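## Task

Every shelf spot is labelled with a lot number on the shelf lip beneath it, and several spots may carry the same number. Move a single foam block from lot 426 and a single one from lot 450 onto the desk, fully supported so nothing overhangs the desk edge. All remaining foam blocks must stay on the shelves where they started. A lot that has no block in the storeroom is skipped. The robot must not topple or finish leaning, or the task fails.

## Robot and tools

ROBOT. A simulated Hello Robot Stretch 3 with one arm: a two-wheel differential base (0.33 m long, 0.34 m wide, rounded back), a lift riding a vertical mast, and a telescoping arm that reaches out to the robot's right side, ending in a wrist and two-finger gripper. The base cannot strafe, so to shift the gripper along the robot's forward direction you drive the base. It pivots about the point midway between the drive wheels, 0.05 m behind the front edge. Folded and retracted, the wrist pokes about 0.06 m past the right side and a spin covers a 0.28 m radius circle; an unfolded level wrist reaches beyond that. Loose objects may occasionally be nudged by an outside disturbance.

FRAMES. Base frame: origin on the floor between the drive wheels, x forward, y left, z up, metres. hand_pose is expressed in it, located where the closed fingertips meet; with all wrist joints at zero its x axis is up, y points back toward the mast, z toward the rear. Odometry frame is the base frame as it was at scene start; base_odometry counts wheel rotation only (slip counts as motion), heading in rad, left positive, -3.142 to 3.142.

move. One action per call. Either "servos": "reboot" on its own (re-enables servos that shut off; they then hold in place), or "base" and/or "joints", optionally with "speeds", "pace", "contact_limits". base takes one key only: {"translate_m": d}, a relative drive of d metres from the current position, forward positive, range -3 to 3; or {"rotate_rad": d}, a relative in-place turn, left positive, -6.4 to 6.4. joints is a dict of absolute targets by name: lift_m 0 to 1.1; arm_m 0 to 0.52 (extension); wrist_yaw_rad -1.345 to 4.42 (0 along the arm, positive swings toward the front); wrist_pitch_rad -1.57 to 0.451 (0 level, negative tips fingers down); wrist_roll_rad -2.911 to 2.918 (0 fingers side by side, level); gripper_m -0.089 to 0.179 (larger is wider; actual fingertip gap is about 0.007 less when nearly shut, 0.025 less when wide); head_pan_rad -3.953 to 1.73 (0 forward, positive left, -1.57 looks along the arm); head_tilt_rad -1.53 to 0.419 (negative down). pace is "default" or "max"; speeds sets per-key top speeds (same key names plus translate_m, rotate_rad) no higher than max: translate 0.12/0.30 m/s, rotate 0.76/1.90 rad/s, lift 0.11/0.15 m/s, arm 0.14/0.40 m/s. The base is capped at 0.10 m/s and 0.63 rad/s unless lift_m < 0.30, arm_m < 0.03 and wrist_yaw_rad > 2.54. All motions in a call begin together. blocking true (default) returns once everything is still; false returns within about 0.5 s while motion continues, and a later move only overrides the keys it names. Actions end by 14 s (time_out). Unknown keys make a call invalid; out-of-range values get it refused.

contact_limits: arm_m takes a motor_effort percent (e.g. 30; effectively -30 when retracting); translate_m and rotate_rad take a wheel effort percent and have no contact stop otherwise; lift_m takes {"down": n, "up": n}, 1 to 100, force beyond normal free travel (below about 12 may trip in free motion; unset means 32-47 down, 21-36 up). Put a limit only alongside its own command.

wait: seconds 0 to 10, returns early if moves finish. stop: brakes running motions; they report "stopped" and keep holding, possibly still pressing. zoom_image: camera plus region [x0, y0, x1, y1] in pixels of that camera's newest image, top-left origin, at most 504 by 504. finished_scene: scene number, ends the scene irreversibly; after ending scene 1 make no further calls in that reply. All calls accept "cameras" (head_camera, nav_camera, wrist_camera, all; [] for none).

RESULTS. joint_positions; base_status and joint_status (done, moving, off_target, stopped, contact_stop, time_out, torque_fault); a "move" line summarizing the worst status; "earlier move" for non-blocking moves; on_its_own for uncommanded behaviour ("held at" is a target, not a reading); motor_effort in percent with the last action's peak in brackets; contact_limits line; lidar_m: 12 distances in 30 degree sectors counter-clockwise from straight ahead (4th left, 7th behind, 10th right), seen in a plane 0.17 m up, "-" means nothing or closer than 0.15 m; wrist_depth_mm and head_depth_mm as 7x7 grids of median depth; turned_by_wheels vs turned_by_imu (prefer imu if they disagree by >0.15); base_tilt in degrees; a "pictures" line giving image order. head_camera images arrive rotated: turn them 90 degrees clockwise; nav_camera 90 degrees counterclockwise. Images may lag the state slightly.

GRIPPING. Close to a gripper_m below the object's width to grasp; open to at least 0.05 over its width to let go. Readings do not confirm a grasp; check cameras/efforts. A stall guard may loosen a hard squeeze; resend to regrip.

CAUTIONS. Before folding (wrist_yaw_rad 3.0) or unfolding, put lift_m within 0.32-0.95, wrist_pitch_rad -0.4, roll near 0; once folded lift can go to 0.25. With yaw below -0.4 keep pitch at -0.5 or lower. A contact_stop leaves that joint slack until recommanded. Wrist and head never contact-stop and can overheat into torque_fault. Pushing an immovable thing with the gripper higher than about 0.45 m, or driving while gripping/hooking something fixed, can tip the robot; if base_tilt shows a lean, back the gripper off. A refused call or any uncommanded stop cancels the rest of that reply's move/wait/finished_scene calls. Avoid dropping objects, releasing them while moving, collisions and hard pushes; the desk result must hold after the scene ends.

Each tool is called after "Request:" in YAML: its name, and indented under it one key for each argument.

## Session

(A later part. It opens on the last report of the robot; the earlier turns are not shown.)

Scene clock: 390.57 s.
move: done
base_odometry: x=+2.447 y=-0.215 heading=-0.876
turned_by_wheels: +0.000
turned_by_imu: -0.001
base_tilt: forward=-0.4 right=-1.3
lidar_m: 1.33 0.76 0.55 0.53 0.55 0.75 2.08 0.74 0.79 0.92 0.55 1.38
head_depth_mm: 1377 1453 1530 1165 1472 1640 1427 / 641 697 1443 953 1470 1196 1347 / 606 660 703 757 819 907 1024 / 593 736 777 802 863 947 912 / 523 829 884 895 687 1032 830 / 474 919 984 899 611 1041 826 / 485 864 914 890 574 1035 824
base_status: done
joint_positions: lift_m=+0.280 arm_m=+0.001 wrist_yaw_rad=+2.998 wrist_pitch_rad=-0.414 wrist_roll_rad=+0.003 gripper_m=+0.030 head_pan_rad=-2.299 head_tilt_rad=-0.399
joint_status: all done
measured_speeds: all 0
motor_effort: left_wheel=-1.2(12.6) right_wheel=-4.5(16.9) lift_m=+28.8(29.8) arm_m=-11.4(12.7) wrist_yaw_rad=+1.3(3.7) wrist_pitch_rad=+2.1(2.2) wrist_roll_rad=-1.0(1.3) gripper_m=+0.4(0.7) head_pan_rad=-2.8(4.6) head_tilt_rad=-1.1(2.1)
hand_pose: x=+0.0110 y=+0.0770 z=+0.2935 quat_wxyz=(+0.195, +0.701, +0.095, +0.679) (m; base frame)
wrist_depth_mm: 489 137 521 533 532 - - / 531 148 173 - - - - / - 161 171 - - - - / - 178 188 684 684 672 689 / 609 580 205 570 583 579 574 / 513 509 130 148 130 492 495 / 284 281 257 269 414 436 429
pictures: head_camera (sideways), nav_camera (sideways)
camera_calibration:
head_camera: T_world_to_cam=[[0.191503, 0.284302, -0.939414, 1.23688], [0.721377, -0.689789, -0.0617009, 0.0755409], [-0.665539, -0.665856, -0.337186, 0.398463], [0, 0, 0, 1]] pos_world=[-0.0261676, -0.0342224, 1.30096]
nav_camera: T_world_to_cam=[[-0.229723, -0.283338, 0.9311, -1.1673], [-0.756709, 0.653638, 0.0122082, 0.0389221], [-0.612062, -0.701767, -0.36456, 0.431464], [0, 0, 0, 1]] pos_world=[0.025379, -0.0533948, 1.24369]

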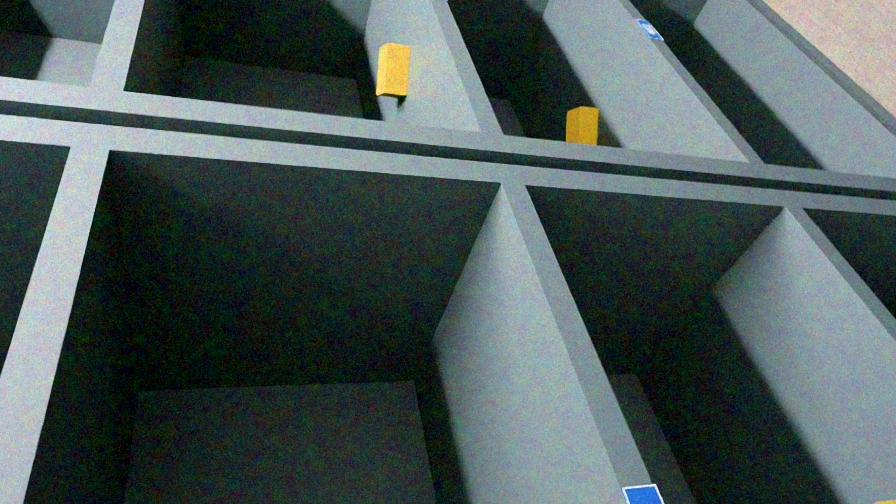

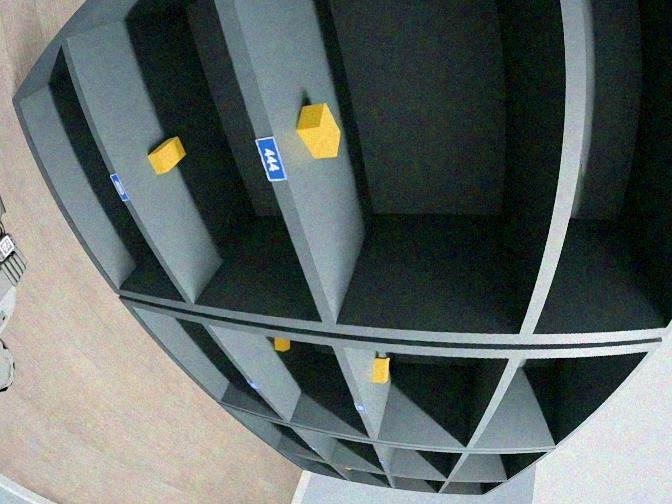

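Request:
zoom_image:
  camera: "nav_camera"
  region: [100, 167, 140, 207]

Request:
zoom_image:
  camera: "nav_camera"
  region: [345, 392, 380, 422]

Request:
zoom_image:
  camera: "head_camera"
  region: [630, 12, 670, 48]

Request:
move:
  base: {"translate_m": -0.65}
  joints: {"head_pan_rad": -1.75, "head_tilt_rad": -0.6}
  pace: "max"
  cameras: ["nav_camera","head_camera"]

Scaled by 12.600 from the camera's 672x504 image, which has a finer 792x594 frame.

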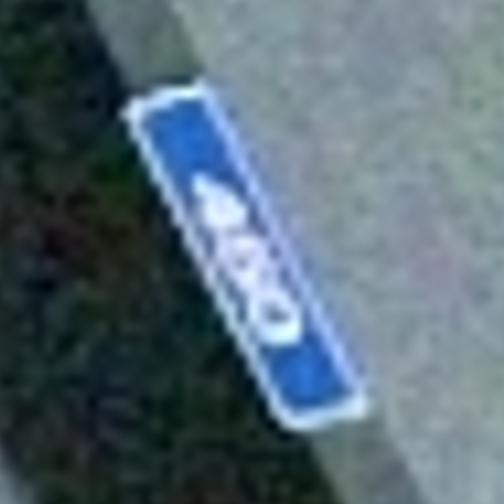

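Scaled by 14.400 from the camera's 672x504 image, which has a finer 792x594 frame.

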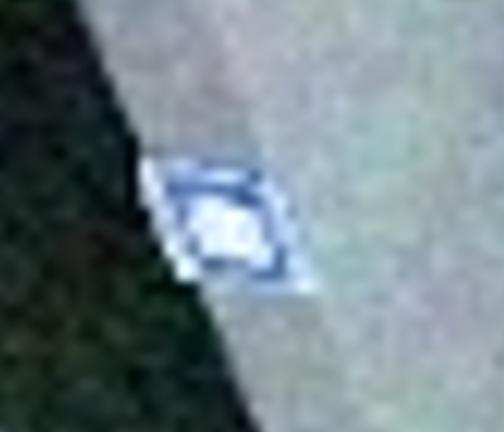

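Scaled by 12.600 from the camera's 896x504 image, which has a finer 1280x720 frame.

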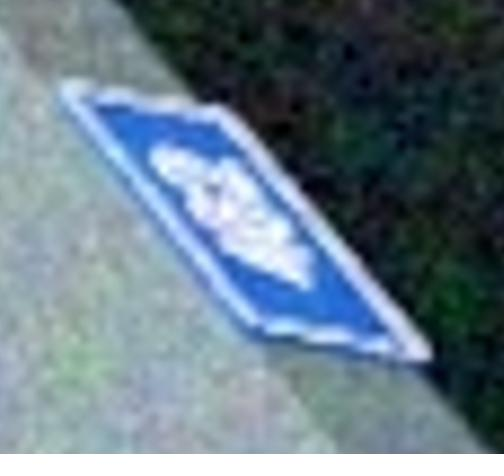

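Scene clock: 401.73 s.
move: done
base_odometry: x=+2.031 y=+0.284 heading=-0.876
turned_by_wheels: +0.000
turned_by_imu: -0.001
base_tilt: forward=-0.3 right=-1.1
lidar_m: 1.97 0.76 0.55 0.53 0.55 0.75 1.91 0.97 0.96 0.47 0.96 1.03
head_depth_mm: 809 899 917 633 1101 884 1175 / 793 877 906 627 1097 879 1168 / 780 860 891 590 1093 873 1136 / 765 843 879 583 1084 869 1133 / 750 826 867 551 1037 820 849 / 362 400 452 514 580 678 822 / 398 399 435 494 960 832 1065
base_status: done
joint_positions: lift_m=+0.280 arm_m=+0.001 wrist_yaw_rad=+2.998 wrist_pitch_rad=-0.414 wrist_roll_rad=+0.003 gripper_m=+0.030 head_pan_rad=-1.750 head_tilt_rad=-0.602
joint_status: all done
measured_speeds: all 0
motor_effort: left_wheel=-2.9(14.4) right_wheel=-3.2(14.9) lift_m=+26.9(28.4) arm_m=-9.3(10.7) wrist_yaw_rad=+2.2(3.5) wrist_pitch_rad=+2.1(2.3) wrist_roll_rad=-1.2(1.3) gripper_m=+0.2(0.8) head_pan_rad=-2.9(4.1) head_tilt_rad=+3.3(7.2)
hand_pose: x=+0.0110 y=+0.0770 z=+0.2935 quat_wxyz=(+0.195, +0.701, +0.095, +0.679) (m; base frame)
wrist_depth_mm: 486 137 516 534 536 545 - / 540 147 175 - - - - / - 162 171 - - - - / - 179 188 655 679 675 687 / 601 585 206 564 585 583 580 / 517 508 130 149 130 492 492 / 284 281 257 270 412 434 430
pictures: head_camera (sideways), nav_camera (sideways)
camera_calibration:
head_camera: T_world_to_cam=[[0.0472744, 0.521855, -0.851724, 1.12329], [0.977728, -0.198726, -0.0674918, 0.0814846], [-0.20448, -0.829564, -0.519627, 0.6331], [0, 0, 0, 1]] pos_world=[-0.00331642, -0.0448049, 1.29121]
nav_camera: T_world_to_cam=[[-0.0800011, -0.538826, 0.83861, -1.04754], [-0.987043, 0.160217, 0.00878165, 0.04481], [-0.139091, -0.827041, -0.544662, 0.662911], [0, 0, 0, 1]] pos_world=[0.0526303, -0.023364, 1.23914]

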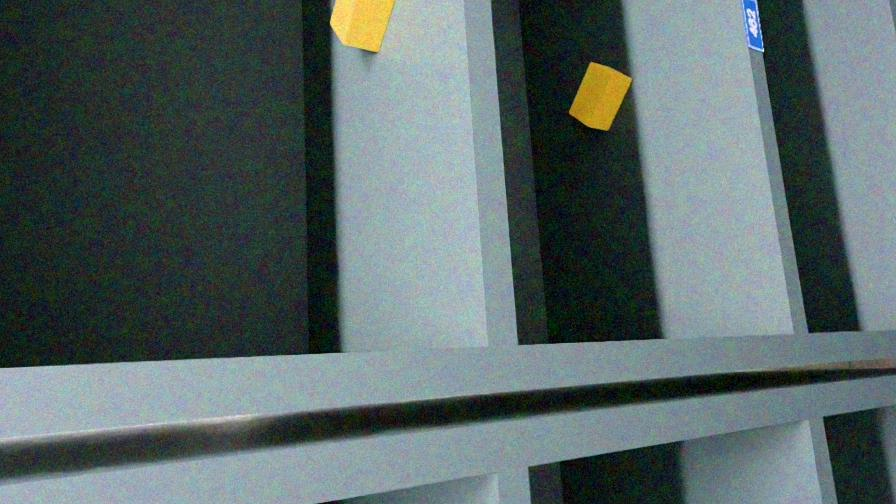

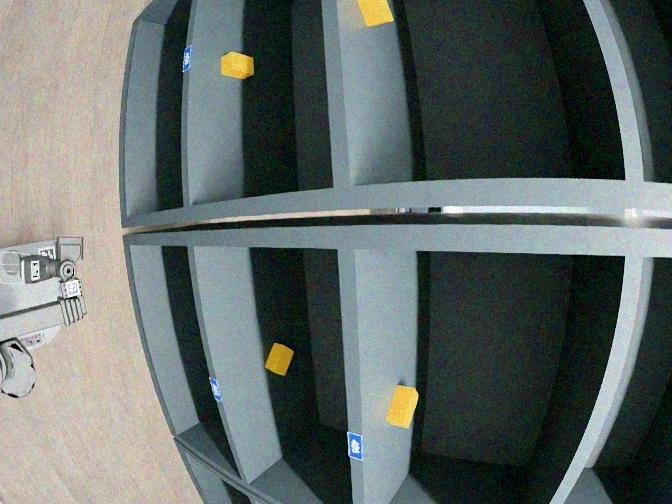

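Request:
zoom_image:
  camera: "nav_camera"
  region: [172, 40, 202, 80]

Request:
zoom_image:
  camera: "nav_camera"
  region: [335, 425, 380, 465]

Request:
zoom_image:
  camera: "head_camera"
  region: [735, 0, 775, 55]

Request:
move:
  joints: {"head_pan_rad": -1.0, "head_tilt_rad": -0.6}
  pace: "max"
  cameras: ["head_camera"]

Scaled by 12.600 from the camera's 672x504 image, which has a finer 792x594 frame.

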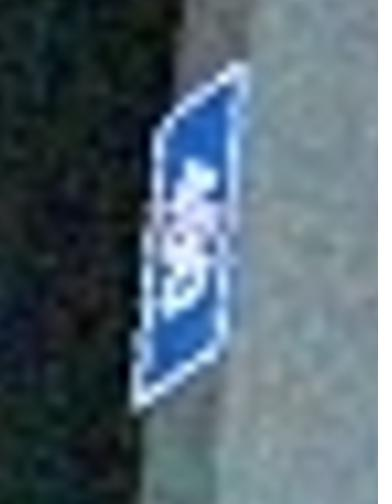

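Scaled by 11.200 from the camera's 672x504 image, which has a finer 792x594 frame.

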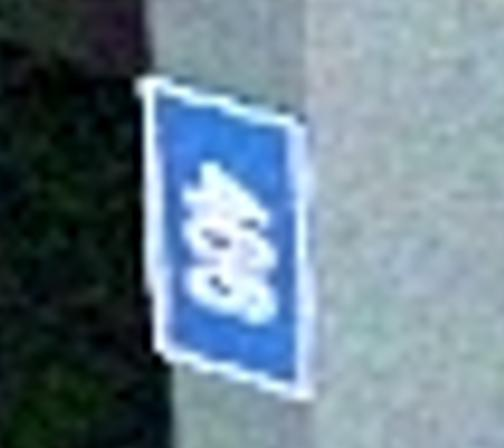

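Scaled by 9.164 from the camera's 896x504 image, which has a finer 1280x720 frame.

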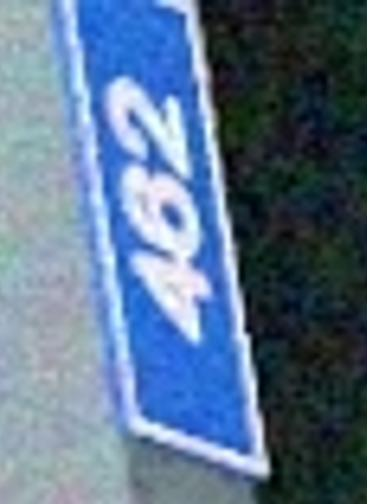

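Scene clock: 412.60 s.
move: done
base_odometry: x=+2.031 y=+0.284 heading=-0.876
turned_by_wheels: +0.000
turned_by_imu: +0.000
base_tilt: forward=-0.3 right=-1.1
lidar_m: 1.97 0.76 0.55 0.53 0.55 0.75 1.91 0.97 0.96 0.47 0.96 1.03
head_depth_mm: 759 817 855 602 526 605 689 / 800 865 898 595 1062 879 766 / 849 924 894 620 1094 873 1108 / 897 982 884 651 1089 897 1160 / 962 1059 746 1249 1036 942 1164 / 1021 1106 854 1301 1066 1330 1195 / 954 1019 847 1192 1106 1350 1209
base_status: not commanded
joint_positions: lift_m=+0.280 arm_m=+0.001 wrist_yaw_rad=+2.998 wrist_pitch_rad=-0.414 wrist_roll_rad=+0.003 gripper_m=+0.030 head_pan_rad=-0.983 head_tilt_rad=-0.600
joint_status: all done
measured_speeds: all 0
motor_effort: left_wheel=-2.9(3.5) right_wheel=-4.1(4.1) lift_m=+25.2(26.8) arm_m=-7.9(9.2) wrist_yaw_rad=+1.0(3.0) wrist_pitch_rad=+2.1(2.2) wrist_roll_rad=-1.1(1.2) gripper_m=+0.4(0.8) head_pan_rad=+0.5(4.2) head_tilt_rad=+3.2(6.7)
hand_pose: x=+0.0110 y=+0.0770 z=+0.2935 quat_wxyz=(+0.195, +0.701, +0.095, +0.679) (m; base frame)
wrist_depth_mm: 496 137 516 534 539 542 - / 533 148 175 - - - - / - 162 171 - - - - / - 178 188 655 684 666 688 / 600 583 205 574 582 574 575 / 512 516 130 149 130 494 493 / 285 282 256 270 413 432 430
pictures: head_camera (sideways)
camera_calibration:
head_camera: T_world_to_cam=[[-0.326726, 0.407049, -0.852972, 1.12722], [0.842334, 0.534715, -0.0674784, 0.0822782], [0.42863, -0.740534, -0.517576, 0.626526], [0, 0, 0, 1]] pos_world=[0.0304371, -0.0388635, 1.29131]

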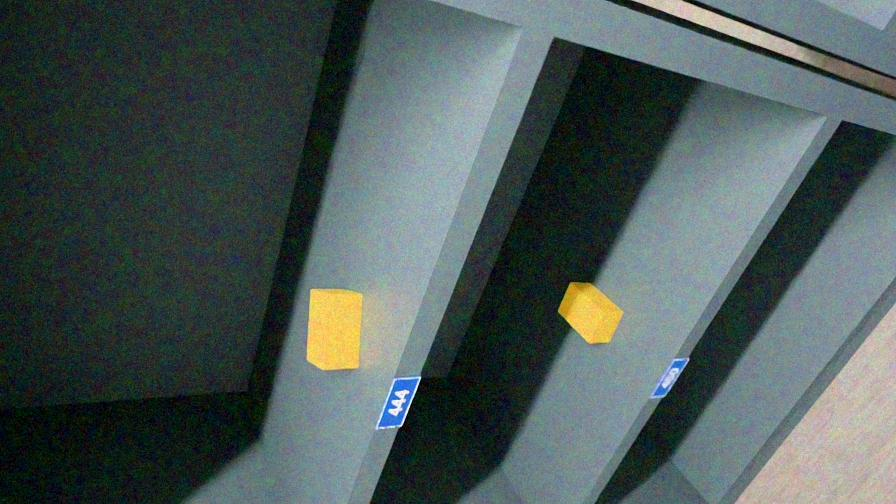

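Request:
zoom_image:
  camera: "head_camera"
  region: [650, 355, 692, 400]

Request:
zoom_image:
  camera: "head_camera"
  region: [540, 260, 640, 360]

Scaled by 11.200 from the camera's 896x504 image, which has a finer 1280x720 frame.

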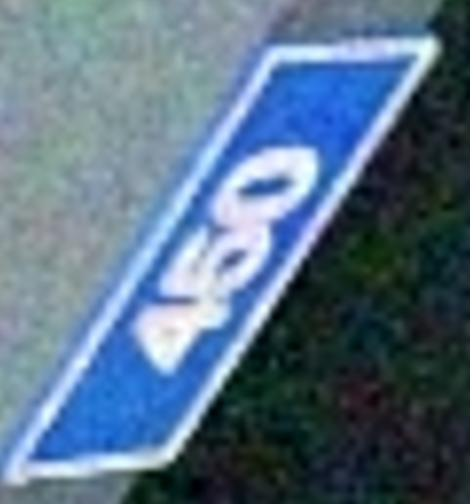

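Scaled by 5.040 from the camera's 896x504 image, which has a finer 1280x720 frame.

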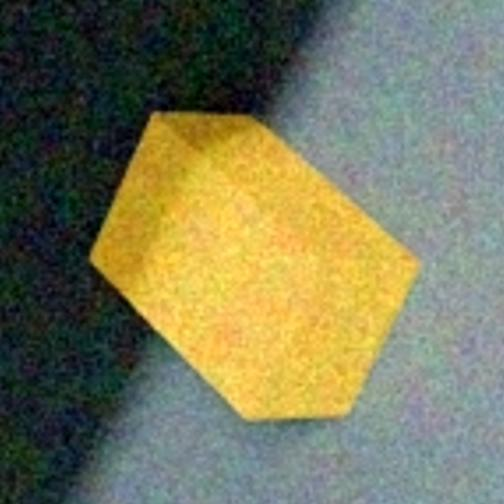

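Request:
move:
  base: {"translate_m": 0.47}
  joints: {"lift_m": 0.7, "head_pan_rad": -1.57, "head_tilt_rad": -0.75}
  pace: "max"
  cameras: []

Request:
move:
  joints: {"wrist_yaw_rad": 0.0, "gripper_m": 0.179}
  pace: "max"
  cameras: ["head_camera","wrist_camera"]

Scene clock: 433.20 s.
move: done
base_odometry: x=+2.332 y=-0.077 heading=-0.876
turned_by_wheels: +0.000
turned_by_imu: +0.000
base_tilt: forward=-0.3 right=-1.3
lidar_m: 1.51 0.76 0.55 0.53 0.55 0.76 2.07 0.67 0.61 0.92 0.66 0.67
head_depth_mm: 758 840 637 960 932 922 1072 / 763 827 632 1111 950 1181 334 / 760 826 624 1103 946 1182 353 / 758 823 588 1094 935 1175 395 / 760 824 578 1083 903 1172 376 / 759 824 603 1074 928 1161 1115 / 761 818 596 1069 923 1183 1111
base_status: done
joint_positions: lift_m=+0.700 arm_m=+0.001 wrist_yaw_rad=+2.998 wrist_pitch_rad=-0.415 wrist_roll_rad=+0.003 gripper_m=+0.030 head_pan_rad=-1.570 head_tilt_rad=-0.750
joint_status: all done
measured_speeds: all 0
motor_effort: left_wheel=+0.6(12.7) right_wheel=+4.3(11.5) lift_m=+24.9(32.6) arm_m=-5.7(7.8) wrist_yaw_rad=+1.6(3.0) wrist_pitch_rad=+2.2(2.3) wrist_roll_rad=-0.9(1.3) gripper_m=+0.5(1.1) head_pan_rad=+3.1(5.6) head_tilt_rad=-6.2(9.8)
hand_pose: x=+0.0110 y=+0.0770 z=+0.7134 quat_wxyz=(+0.195, +0.701, +0.095, +0.679) (m; base frame)
wrist_depth_mm: 491 137 522 538 533 - - / 530 147 175 - - - - / - 162 170 - - - - / - 177 187 - - - - / - - 203 148 153 - - / - - 130 145 128 922 974 / 845 - 261 864 816 881 871
pictures: none
No camera images: "cameras" was empty.

Scene clock: 435.23 s.
move: done
base_odometry: x=+2.332 y=-0.077 heading=-0.876
turned_by_wheels: +0.000
turned_by_imu: +0.000
base_tilt: forward=-0.2 right=-1.2
lidar_m: 1.51 0.76 0.56 0.53 0.55 0.75 2.07 0.67 0.61 0.92 0.66 0.67
head_depth_mm: 761 837 639 962 930 924 1069 / 761 827 630 1110 952 1186 334 / 760 826 622 1100 944 847 353 / 759 825 588 1094 934 823 420 / 758 830 577 1085 907 840 1118 / 755 822 602 1074 927 1161 1114 / 757 817 595 1070 921 1183 1109
base_status: not commanded
joint_positions: lift_m=+0.700 arm_m=+0.001 wrist_yaw_rad=+0.003 wrist_pitch_rad=-0.415 wrist_roll_rad=+0.003 gripper_m=+0.179 head_pan_rad=-1.570 head_tilt_rad=-0.750
joint_status: all done
measured_speeds: all 0
motor_effort: left_wheel=+0.6(1.0) right_wheel=+4.3(4.9) lift_m=+29.4(29.4) arm_m=-5.1(5.9) wrist_yaw_rad=-2.8(7.4) wrist_pitch_rad=+2.2(2.4) wrist_roll_rad=-1.3(1.3) gripper_m=+0.5(83.4) head_pan_rad=+3.4(3.9) head_tilt_rad=-6.0(6.6)
hand_pose: x=-0.0208 y=-0.3704 z=+0.7135 quat_wxyz=(+0.691, +0.147, -0.692, -0.145) (m; base frame)
wrist_depth_mm: - - - - - - - / - - - - - - - / - - - - - - - / - - - - - - 500 / - 142 - - - - - / - 126 - - - - - / - - - - - - 105
pictures: head_camera (sideways), wrist_camera
camera_calibration:
head_camera: T_world_to_cam=[[-0.0468462, 0.641764, -0.76547, 1.01148], [0.997489, -0.0106907, -0.0700086, 0.0846258], [-0.0531124, -0.766828, -0.639651, 0.788313], [0, 0, 0, 1]] pos_world=[0.00483992, -0.0437272, 1.28443]
wrist_camera: T_world_to_cam=[[-0.998861, -0.0386479, -0.0279907, -0.00855901], [0.000493801, 0.578166, -0.815919, 0.828827], [0.0477168, -0.815003, -0.577488, 0.277319], [0, 0, 0, 1]] pos_world=[-0.0221913, -0.253514, 0.836164]

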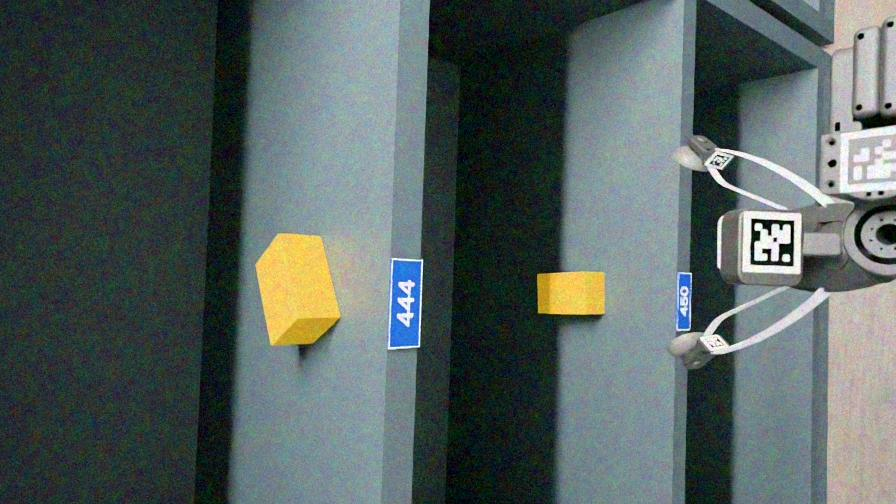

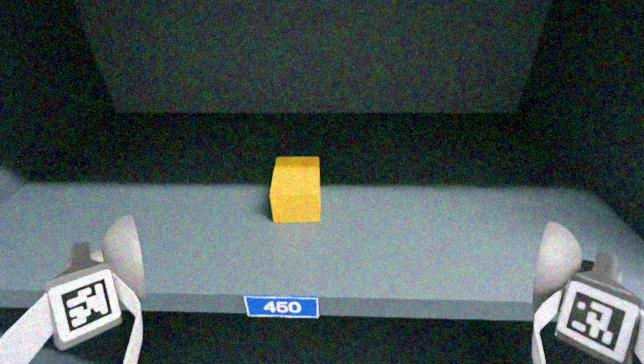

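Request:
move:
  base: {"translate_m": 0.037}
  joints: {"wrist_yaw_rad": 0.08, "lift_m": 0.62}
  cameras: []

Request:
move:
  joints: {"arm_m": 0.24, "lift_m": 0.59}
  contact_limits: {"arm_m": 32}
  cameras: ["wrist_camera"]

Scene clock: 450.83 s.
move: done
base_odometry: x=+2.355 y=-0.105 heading=-0.876
turned_by_wheels: +0.000
turned_by_imu: +0.000
base_tilt: forward=-0.1 right=-1.2
lidar_m: 1.47 0.76 0.56 0.53 0.55 0.75 2.07 0.68 0.63 0.92 0.63 1.53
head_depth_mm: 758 842 638 1051 959 966 1120 / 762 826 631 1107 954 1188 1134 / 757 823 608 1096 944 846 1131 / 756 826 576 1090 907 1175 474 / 762 826 599 1079 931 840 1100 / 758 825 602 1081 924 837 1112 / 760 815 595 1065 922 1178 1108
base_status: done
joint_positions: lift_m=+0.620 arm_m=+0.001 wrist_yaw_rad=+0.077 wrist_pitch_rad=-0.415 wrist_roll_rad=+0.003 gripper_m=+0.179 head_pan_rad=-1.570 head_tilt_rad=-0.750
joint_status: all done
measured_speeds: all 0
motor_effort: left_wheel=+3.9(8.0) right_wheel=+8.2(11.4) lift_m=+23.5(28.3) arm_m=-3.5(4.7) wrist_yaw_rad=+2.3(5.4) wrist_pitch_rad=+2.2(2.3) wrist_roll_rad=-1.0(1.3) gripper_m=+0.9(1.2) head_pan_rad=+3.5(3.6) head_tilt_rad=-5.8(6.1)
hand_pose: x=-0.0042 y=-0.3697 z=+0.6335 quat_wxyz=(+0.696, +0.172, -0.686, -0.119) (m; base frame)
wrist_depth_mm: - - - - - - 583 / - - - - - - 607 / 493 - - - - - - / - - - - - - - / - 145 329 319 314 302 310 / - 140 - - - 305 285 / - - - - - - 105
pictures: none
No camera images: "cameras" was empty.

Scene clock: 453.83 s.
move: done
base_odometry: x=+2.355 y=-0.105 heading=-0.876
turned_by_wheels: +0.000
turned_by_imu: +0.000
base_tilt: forward=-0.4 right=-1.3
lidar_m: 1.47 0.76 0.55 0.53 0.55 0.75 2.07 0.68 0.63 0.92 0.63 1.53
head_depth_mm: 759 838 639 1053 961 965 1123 / 760 828 631 1113 952 835 442 / 758 827 608 1103 873 575 1111 / 758 823 577 1093 689 821 1130 / 758 824 597 1086 933 1166 1118 / 759 824 602 1078 929 1166 1116 / 761 818 596 1072 920 1164 1108
base_status: not commanded
joint_positions: lift_m=+0.590 arm_m=+0.240 wrist_yaw_rad=+0.077 wrist_pitch_rad=-0.415 wrist_roll_rad=+0.003 gripper_m=+0.179 head_pan_rad=-1.570 head_tilt_rad=-0.750
joint_status: all done
measured_speeds: all 0
motor_effort: left_wheel=+3.5(4.2) right_wheel=+7.9(8.8) lift_m=+26.7(28.4) arm_m=+12.5(14.8) wrist_yaw_rad=+1.0(3.3) wrist_pitch_rad=+2.1(2.3) wrist_roll_rad=-0.9(1.3) gripper_m=+0.2(1.2) head_pan_rad=+2.9(3.7) head_tilt_rad=-5.6(6.1)
contact_limits: arm_m 32 (drawing in: default 31, maximum 55; extending or still: default 39, maximum 69)
hand_pose: x=-0.0042 y=-0.6091 z=+0.6034 quat_wxyz=(+0.696, +0.172, -0.686, -0.119) (m; base frame)
wrist_depth_mm: - - - 397 390 387 376 / - - - - - - 401 / - - - - - - - / 322 311 318 328 313 311 307 / 278 266 273 - 271 269 266 / - 222 234 - 230 230 227 / 196 200 203 167 196 195 105
pictures: wrist_camera
camera_calibration:
wrist_camera: T_world_to_cam=[[-0.993241, -0.112641, -0.028013, -0.0492096], [-0.0423779, 0.576595, -0.81593, 0.87598], [0.108059, -0.809228, -0.577471, 0.0221725], [0, 0, 0, 1]] pos_world=[-0.0141507, -0.492686, 0.726164]

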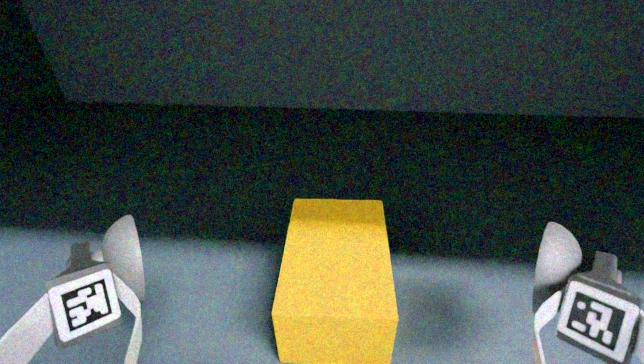

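Request:
move:
  joints: {"arm_m": 0.266, "lift_m": 0.549}
  contact_limits: {"arm_m": 32, "lift_m": {"down": 12}}
  speeds: {"lift_m": 0.06}
  cameras: []

Request:
move:
  joints: {"gripper_m": 0.01}
  cameras: ["wrist_camera"]

Request:
move:
  joints: {"lift_m": 0.6}
  speeds: {"lift_m": 0.05}
  cameras: ["wrist_camera"]

Scene clock: 466.40 s.
move: done
base_odometry: x=+2.355 y=-0.105 heading=-0.876
turned_by_wheels: +0.000
turned_by_imu: +0.000
base_tilt: forward=-0.4 right=-1.2
lidar_m: 1.47 0.76 0.55 0.53 0.55 0.75 2.07 0.67 0.63 0.92 0.63 1.53
head_depth_mm: 760 840 637 1054 958 963 1126 / 760 826 632 1108 949 859 1114 / 760 823 607 1105 946 604 1090 / 759 824 577 1099 737 1172 1121 / 760 826 599 1089 933 1163 1121 / 760 824 603 1073 924 1164 1114 / 757 816 596 1063 919 1170 1109
base_status: not commanded
joint_positions: lift_m=+0.549 arm_m=+0.266 wrist_yaw_rad=+0.077 wrist_pitch_rad=-0.415 wrist_roll_rad=+0.003 gripper_m=+0.179 head_pan_rad=-1.570 head_tilt_rad=-0.750
joint_status: all done
measured_speeds: all 0
motor_effort: left_wheel=+3.8(4.1) right_wheel=+8.2(8.8) lift_m=+23.4(29.1) arm_m=+12.0(13.9) wrist_yaw_rad=+2.5(2.5) wrist_pitch_rad=+2.3(2.3) wrist_roll_rad=-1.0(1.3) gripper_m=+0.4(1.1) head_pan_rad=+2.3(3.5) head_tilt_rad=-4.4(5.7)
contact_limits: arm_m 32 (drawing in: default 31, maximum 55; extending or still: default 39, maximum 69); lift_m down 12 (down: maximum 72; up: maximum 65)
hand_pose: x=-0.0042 y=-0.6351 z=+0.5625 quat_wxyz=(+0.696, +0.172, -0.686, -0.119) (m; base frame)
wrist_depth_mm: - 397 391 385 377 364 354 / - - - - 398 393 380 / 320 317 311 311 307 305 301 / 266 264 262 281 256 254 253 / 218 210 216 149 205 211 216 / 123 173 178 131 171 180 179 / - 160 156 128 153 156 107
pictures: none
No camera images: "cameras" was empty.

Scene clock: 468.63 s.
move: done
base_odometry: x=+2.355 y=-0.105 heading=-0.876
turned_by_wheels: +0.000
turned_by_imu: +0.000
base_tilt: forward=-0.4 right=-1.3
lidar_m: 1.47 0.76 0.55 0.53 0.55 0.75 2.07 0.68 0.63 0.92 0.63 1.53
head_depth_mm: 758 837 639 1052 961 961 1123 / 760 827 630 1109 955 859 1118 / 758 824 608 1100 944 603 1093 / 759 823 576 1088 736 1169 1119 / 758 823 598 1082 935 1171 1116 / 759 825 603 1073 927 1161 1111 / 760 814 594 1067 918 1165 1111
base_status: not commanded
joint_positions: lift_m=+0.549 arm_m=+0.266 wrist_yaw_rad=+0.078 wrist_pitch_rad=-0.414 wrist_roll_rad=+0.003 gripper_m=+0.011 head_pan_rad=-1.570 head_tilt_rad=-0.750
joint_status: all done
measured_speeds: all 0
motor_effort: left_wheel=+3.1(4.0) right_wheel=+7.3(8.6) lift_m=+24.9(25.2) arm_m=+4.7(11.7) wrist_yaw_rad=+0.3(3.1) wrist_pitch_rad=+1.9(2.3) wrist_roll_rad=-1.0(1.2) gripper_m=-20.7(93.8) head_pan_rad=+2.4(3.3) head_tilt_rad=-5.1(5.5)
contact_limits: arm_m 32 (drawing in: default 31, maximum 55; extending or still: default 39, maximum 69); lift_m down 12 (down: maximum 72; up: maximum 65)
hand_pose: x=-0.0040 y=-0.6353 z=+0.5627 quat_wxyz=(+0.696, +0.172, -0.686, -0.119) (m; base frame)
wrist_depth_mm: - 399 396 386 375 363 355 / - - - - 396 391 380 / 321 319 316 311 310 309 303 / 267 264 262 283 257 256 253 / 220 219 161 149 149 211 209 / 186 184 127 132 126 180 179 / - 102 156 129 135 149 157
pictures: wrist_camera
camera_calibration:
wrist_camera: T_world_to_cam=[[-0.993162, -0.113338, -0.0280076, -0.0535494], [-0.042686, 0.575812, -0.816467, 0.85756], [0.108664, -0.809688, -0.576713, -0.0232458], [0, 0, 0, 1]] pos_world=[-0.0140514, -0.518685, 0.685264]

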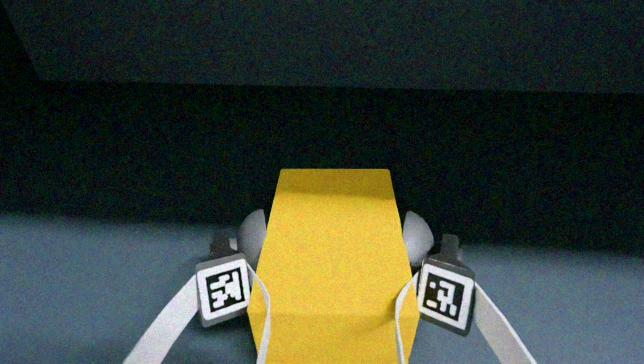

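Scene clock: 470.20 s.
move: done
base_odometry: x=+2.355 y=-0.105 heading=-0.876
turned_by_wheels: +0.000
turned_by_imu: +0.000
base_tilt: forward=-0.2 right=-1.2
lidar_m: 1.47 0.76 0.56 0.53 0.55 0.76 2.07 0.68 0.63 0.92 0.63 1.53
head_depth_mm: 757 840 637 1047 958 966 1119 / 758 826 631 1113 951 826 433 / 760 822 608 1099 596 586 1111 / 758 825 576 1095 683 1177 1122 / 758 823 598 1082 930 1168 1120 / 759 826 604 1075 932 1159 1109 / 761 813 596 1071 924 1175 1115
base_status: not commanded
joint_positions: lift_m=+0.600 arm_m=+0.266 wrist_yaw_rad=+0.078 wrist_pitch_rad=-0.414 wrist_roll_rad=+0.003 gripper_m=+0.013 head_pan_rad=-1.570 head_tilt_rad=-0.750
joint_status: all done
measured_speeds: all 0
motor_effort: left_wheel=+3.6(4.0) right_wheel=+6.9(8.0) lift_m=+29.6(33.6) arm_m=-0.1(4.6) wrist_yaw_rad=+2.1(2.7) wrist_pitch_rad=+2.0(2.2) wrist_roll_rad=-1.2(1.4) gripper_m=-8.3(20.9) head_pan_rad=+2.4(3.1) head_tilt_rad=-5.0(5.2)
contact_limits: arm_m 32 (drawing in: default 31, maximum 55; extending or still: default 39, maximum 69)
hand_pose: x=-0.0040 y=-0.6352 z=+0.6136 quat_wxyz=(+0.696, +0.172, -0.686, -0.119) (m; base frame)
wrist_depth_mm: - 398 393 385 375 362 354 / - - - - 397 389 380 / - - - - - - - / - - - 166 317 326 323 / 294 292 156 149 148 283 281 / 248 248 127 131 126 241 241 / 222 102 204 129 200 205 209
pictures: wrist_camera
camera_calibration:
wrist_camera: T_world_to_cam=[[-0.993163, -0.113317, -0.0280581, -0.0520757], [-0.042681, 0.576176, -0.81621, 0.899119], [0.108657, -0.809432, -0.577073, 0.00650691], [0, 0, 0, 1]] pos_world=[-0.0140514, -0.518685, 0.736164]

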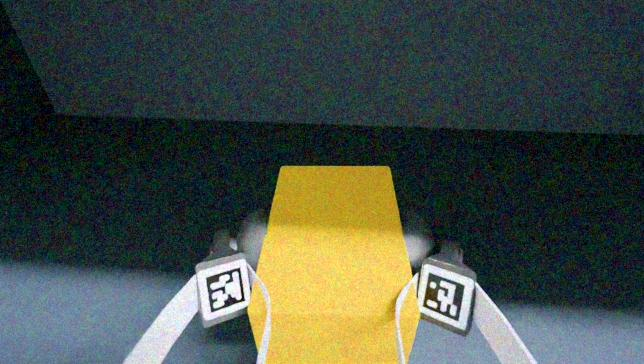

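Request:
move:
  joints: {"arm_m": 0.0, "lift_m": 0.68}
  speeds: {"arm_m": 0.16}
  cameras: ["wrist_camera"]

Request:
move:
  base: {"rotate_rad": 0.122}
  joints: {"head_tilt_rad": -0.6, "lift_m": 0.8}
  cameras: ["nav_camera"]

Request:
move:
  base: {"translate_m": 0.84}
  cameras: ["nav_camera"]

Request:
move:
  base: {"rotate_rad": 1.475}
  cameras: []

Request:
move:
  base: {"translate_m": -0.8}
  cameras: ["nav_camera"]

Scene clock: 494.63 s.
move: done
base_odometry: x=+2.355 y=-0.105 heading=-0.876
turned_by_wheels: +0.000
turned_by_imu: +0.000
base_tilt: forward=-0.2 right=-1.1
lidar_m: 1.47 0.76 0.55 0.53 0.55 0.76 2.08 0.68 0.64 0.93 0.63 1.53
head_depth_mm: 761 840 638 1048 956 963 1118 / 760 828 631 1109 952 1191 1113 / 758 826 610 1105 946 1176 1107 / 759 823 575 1092 938 602 432 / 759 826 599 1088 934 825 1102 / 759 825 603 1078 927 1162 1112 / 758 818 596 1066 919 1167 1111
base_status: not commanded
joint_positions: lift_m=+0.680 arm_m=+0.001 wrist_yaw_rad=+0.078 wrist_pitch_rad=-0.414 wrist_roll_rad=+0.003 gripper_m=+0.013 head_pan_rad=-1.570 head_tilt_rad=-0.750
joint_status: all done
measured_speeds: all 0
motor_effort: left_wheel=+3.6(4.4) right_wheel=+7.0(8.2) lift_m=+28.0(32.0) arm_m=-12.3(14.1) wrist_yaw_rad=+1.1(3.1) wrist_pitch_rad=+2.2(2.3) wrist_roll_rad=-0.9(1.3) gripper_m=-8.7(9.2) head_pan_rad=+2.7(3.2) head_tilt_rad=-4.5(5.1)
hand_pose: x=-0.0040 y=-0.3697 z=+0.6935 quat_wxyz=(+0.696, +0.172, -0.686, -0.119) (m; base frame)
wrist_depth_mm: - - - - - - 580 / - - - - - - 606 / - - - - - - 595 / 495 - - 166 - - - / - - 150 149 148 - - / - - 127 132 126 328 324 / - 94 - 129 127 117 328
pictures: wrist_camera
camera_calibration:
wrist_camera: T_world_to_cam=[[-0.993159, -0.113362, -0.0280173, -0.0198015], [-0.0427794, 0.576461, -0.816004, 0.811402], [0.108655, -0.809223, -0.577367, 0.267788], [0, 0, 0, 1]] pos_world=[-0.0140513, -0.253286, 0.816164]

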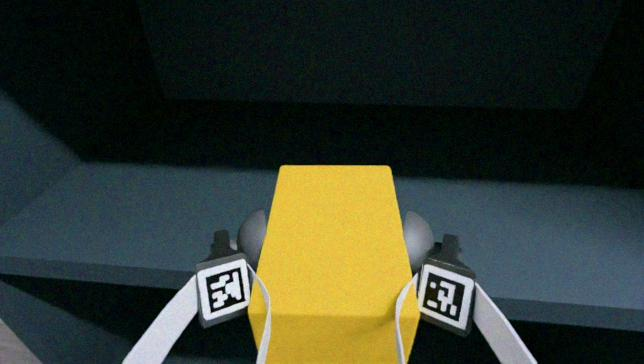

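Scene clock: 496.57 s.
move: done
base_odometry: x=+2.355 y=-0.105 heading=-0.755
turned_by_wheels: +0.122
turned_by_imu: +0.120
base_tilt: forward=-0.4 right=-1.2
lidar_m: 1.45 0.68 0.54 0.53 0.58 0.86 1.43 0.63 0.68 0.92 0.63 1.49
head_depth_mm: 730 803 857 604 1038 886 792 / 742 810 857 596 1069 880 789 / 744 820 868 582 1058 875 785 / 756 828 880 585 1084 530 333 / 765 837 874 578 1083 860 1076 / 772 849 860 576 1072 859 1119 / 778 841 828 596 985 855 1070
base_status: done
joint_positions: lift_m=+0.800 arm_m=+0.001 wrist_yaw_rad=+0.078 wrist_pitch_rad=-0.415 wrist_roll_rad=+0.003 gripper_m=+0.013 head_pan_rad=-1.570 head_tilt_rad=-0.600
joint_status: all done
measured_speeds: all 0
motor_effort: left_wheel=-8.4(10.4) right_wheel=+8.7(12.4) lift_m=+29.9(32.4) arm_m=-9.1(12.6) wrist_yaw_rad=+1.7(2.5) wrist_pitch_rad=+2.3(2.4) wrist_roll_rad=-0.8(1.3) gripper_m=-8.3(8.8) head_pan_rad=+2.7(2.8) head_tilt_rad=+3.8(5.5)
hand_pose: x=-0.0040 y=-0.3697 z=+0.8134 quat_wxyz=(+0.696, +0.172, -0.686, -0.119) (m; base frame)
wrist_depth_mm: 376 - - - - - - / 382 - - - - - - / 385 - - - - - - / 393 - - 166 - - - / - 576 150 149 148 - - / - - 127 132 126 - - / - 95 127 129 127 107 -
pictures: nav_camera (sideways)
camera_calibration:
nav_camera: T_world_to_cam=[[0.0175172, -0.542766, 0.839702, -1.04964], [-0.999788, -0.0185757, 0.00884985, 0.0448038], [0.0107946, -0.839679, -0.542976, 0.659811], [0, 0, 0, 1]] pos_world=[0.0560587, -0.0148493, 1.23925]

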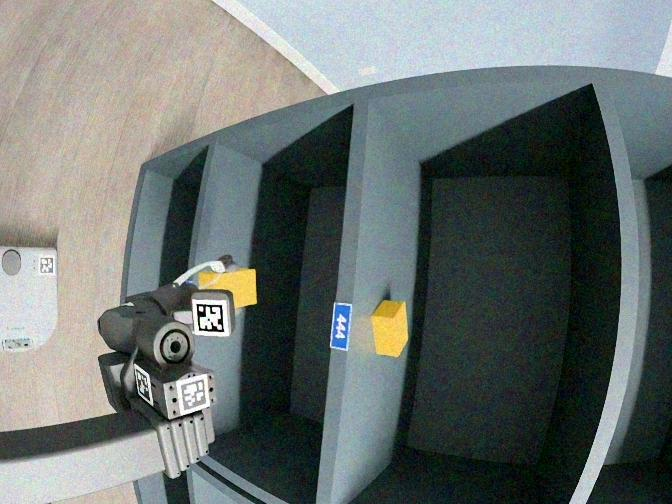

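Scene clock: 506.10 s.
move: done
base_odometry: x=+2.967 y=-0.681 heading=-0.755
turned_by_wheels: +0.000
turned_by_imu: +0.000
base_tilt: forward=-0.3 right=-1.3
lidar_m: 0.64 0.56 0.44 0.44 0.47 0.71 2.25 1.31 0.68 1.76 0.82 0.65
head_depth_mm: 2629 2885 3165 2522 1818 1237 1175 / 2701 2917 3218 2496 1864 1488 1274 / 2744 2983 3249 2450 1848 1475 1206 / 2782 3027 3269 2441 1856 530 333 / 2531 2734 2982 2414 1814 1457 1166 / 1738 1835 1939 2060 1817 1444 1214 / 1323 1377 1432 1503 1560 1444 1214
base_status: done
joint_positions: lift_m=+0.800 arm_m=+0.001 wrist_yaw_rad=+0.078 wrist_pitch_rad=-0.415 wrist_roll_rad=+0.003 gripper_m=+0.013 head_pan_rad=-1.570 head_tilt_rad=-0.600
joint_status: not commanded
measured_speeds: all 0
motor_effort: left_wheel=+5.4(8.9) right_wheel=+4.7(13.7) lift_m=+24.7(29.9) arm_m=+6.9(9.4) wrist_yaw_rad=+0.7(2.8) wrist_pitch_rad=+2.3(2.4) wrist_roll_rad=-1.0(1.4) gripper_m=-9.0(9.4) head_pan_rad=+2.3(3.0) head_tilt_rad=+3.9(4.4)
hand_pose: x=-0.0040 y=-0.3697 z=+0.8134 quat_wxyz=(+0.696, +0.172, -0.686, -0.119) (m; base frame)
wrist_depth_mm: - - - - - - - / - - - - - - - / - - - - - - - / - - - 171 - - - / - - 153 149 149 - - / - - 127 132 126 - - / - 102 140 129 137 120 -
pictures: nav_camera (sideways)
camera_calibration:
nav_camera: T_world_to_cam=[[0.0175178, -0.542579, 0.839822, -1.04979], [-0.999788, -0.018574, 0.00885454, 0.044798], [0.0107945, -0.8398, -0.542789, 0.659577], [0, 0, 0, 1]] pos_world=[0.0560587, -0.0148501, 1.23925]

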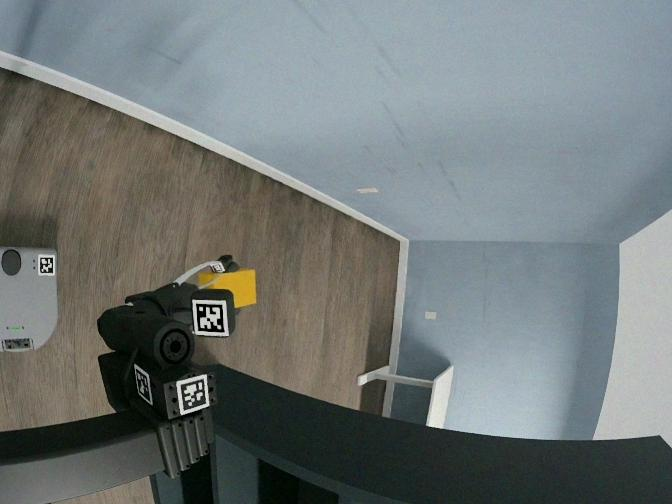

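Scene clock: 509.57 s.
move: done
base_odometry: x=+2.967 y=-0.681 heading=+0.720
turned_by_wheels: +1.475
turned_by_imu: +1.451
base_tilt: forward=-0.4 right=-1.1
lidar_m: 0.44 0.45 0.62 1.75 1.44 0.68 2.47 0.91 0.67 0.65 0.62 0.45
head_depth_mm: 512 562 625 702 803 934 1115 / 512 562 624 703 803 937 1091 / 512 564 625 703 804 940 1095 / 511 562 626 704 805 530 333 / 512 564 626 704 805 895 1091 / 514 565 626 704 807 941 1125 / 514 563 625 705 802 940 1126
base_status: done
joint_positions: lift_m=+0.800 arm_m=+0.001 wrist_yaw_rad=+0.078 wrist_pitch_rad=-0.415 wrist_roll_rad=+0.003 gripper_m=+0.013 head_pan_rad=-1.570 head_tilt_rad=-0.600
joint_status: not commanded
measured_speeds: all 0
motor_effort: left_wheel=-9.3(12.5) right_wheel=+8.7(12.9) lift_m=+24.9(25.3) arm_m=+6.2(9.3) wrist_yaw_rad=+1.5(2.3) wrist_pitch_rad=+2.2(2.3) wrist_roll_rad=-0.8(1.3) gripper_m=-8.5(9.0) head_pan_rad=+1.5(2.7) head_tilt_rad=+2.8(4.1)
hand_pose: x=-0.0040 y=-0.3697 z=+0.8134 quat_wxyz=(+0.696, +0.172, -0.686, -0.119) (m; base frame)
wrist_depth_mm: - - - - - - - / - - - - - - - / 473 - - - - - - / 490 - - 166 - - - / 504 - 150 148 148 - - / 506 - 127 132 126 - - / 511 95 - 129 127 107 -
pictures: none
No camera images: "cameras" was empty.

Scene clock: 518.70 s.
move: done
base_odometry: x=+2.366 y=-1.208 heading=+0.720
turned_by_wheels: +0.000
turned_by_imu: +0.000
base_tilt: forward=-0.5 right=-1.2
lidar_m: 1.23 1.28 0.39 0.38 0.39 2.19 2.45 0.90 0.66 0.64 0.66 0.92
head_depth_mm: 507 556 619 697 796 925 1108 / 507 557 619 696 798 929 1080 / 507 559 619 697 796 927 1082 / 508 558 618 697 796 532 333 / 507 558 619 698 796 887 1082 / 508 559 620 697 799 930 1112 / 508 559 620 699 796 928 1112
base_status: done
joint_positions: lift_m=+0.800 arm_m=+0.001 wrist_yaw_rad=+0.078 wrist_pitch_rad=-0.415 wrist_roll_rad=+0.003 gripper_m=+0.013 head_pan_rad=-1.570 head_tilt_rad=-0.600
joint_status: not commanded
measured_speeds: all 0
motor_effort: left_wheel=-7.5(14.2) right_wheel=-3.3(11.6) lift_m=+26.0(26.7) arm_m=-12.1(13.0) wrist_yaw_rad=+0.5(2.9) wrist_pitch_rad=+2.3(2.4) wrist_roll_rad=-0.9(1.4) gripper_m=-8.4(9.2) head_pan_rad=+1.5(2.5) head_tilt_rad=+2.7(4.2)
hand_pose: x=-0.0040 y=-0.3697 z=+0.8134 quat_wxyz=(+0.696, +0.172, -0.686, -0.119) (m; base frame)
wrist_depth_mm: - - - - - - - / - - - - - - - / - - - - - - - / - - - 166 - - - / - - 150 149 148 - - / - - 127 132 126 - - / - 94 - 129 127 107 -
pictures: nav_camera (sideways)
camera_calibration:
nav_camera: T_world_to_cam=[[0.0175179, -0.542534, 0.839851, -1.04983], [-0.999788, -0.0185738, 0.00885554, 0.0447968], [0.0107948, -0.839829, -0.542744, 0.659521], [0, 0, 0, 1]] pos_world=[0.0560587, -0.0148503, 1.23925]

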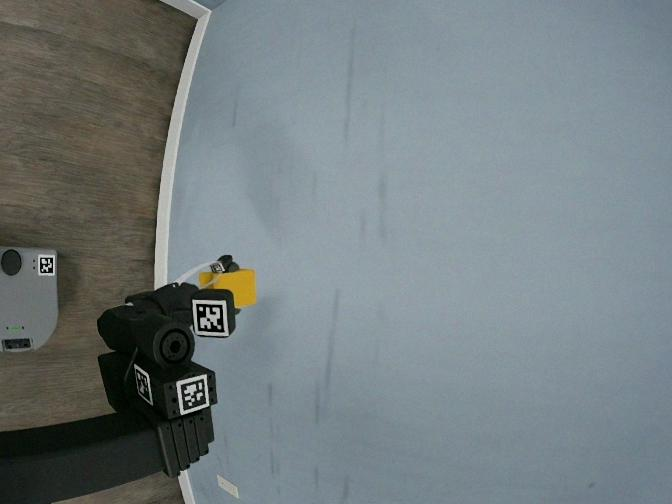

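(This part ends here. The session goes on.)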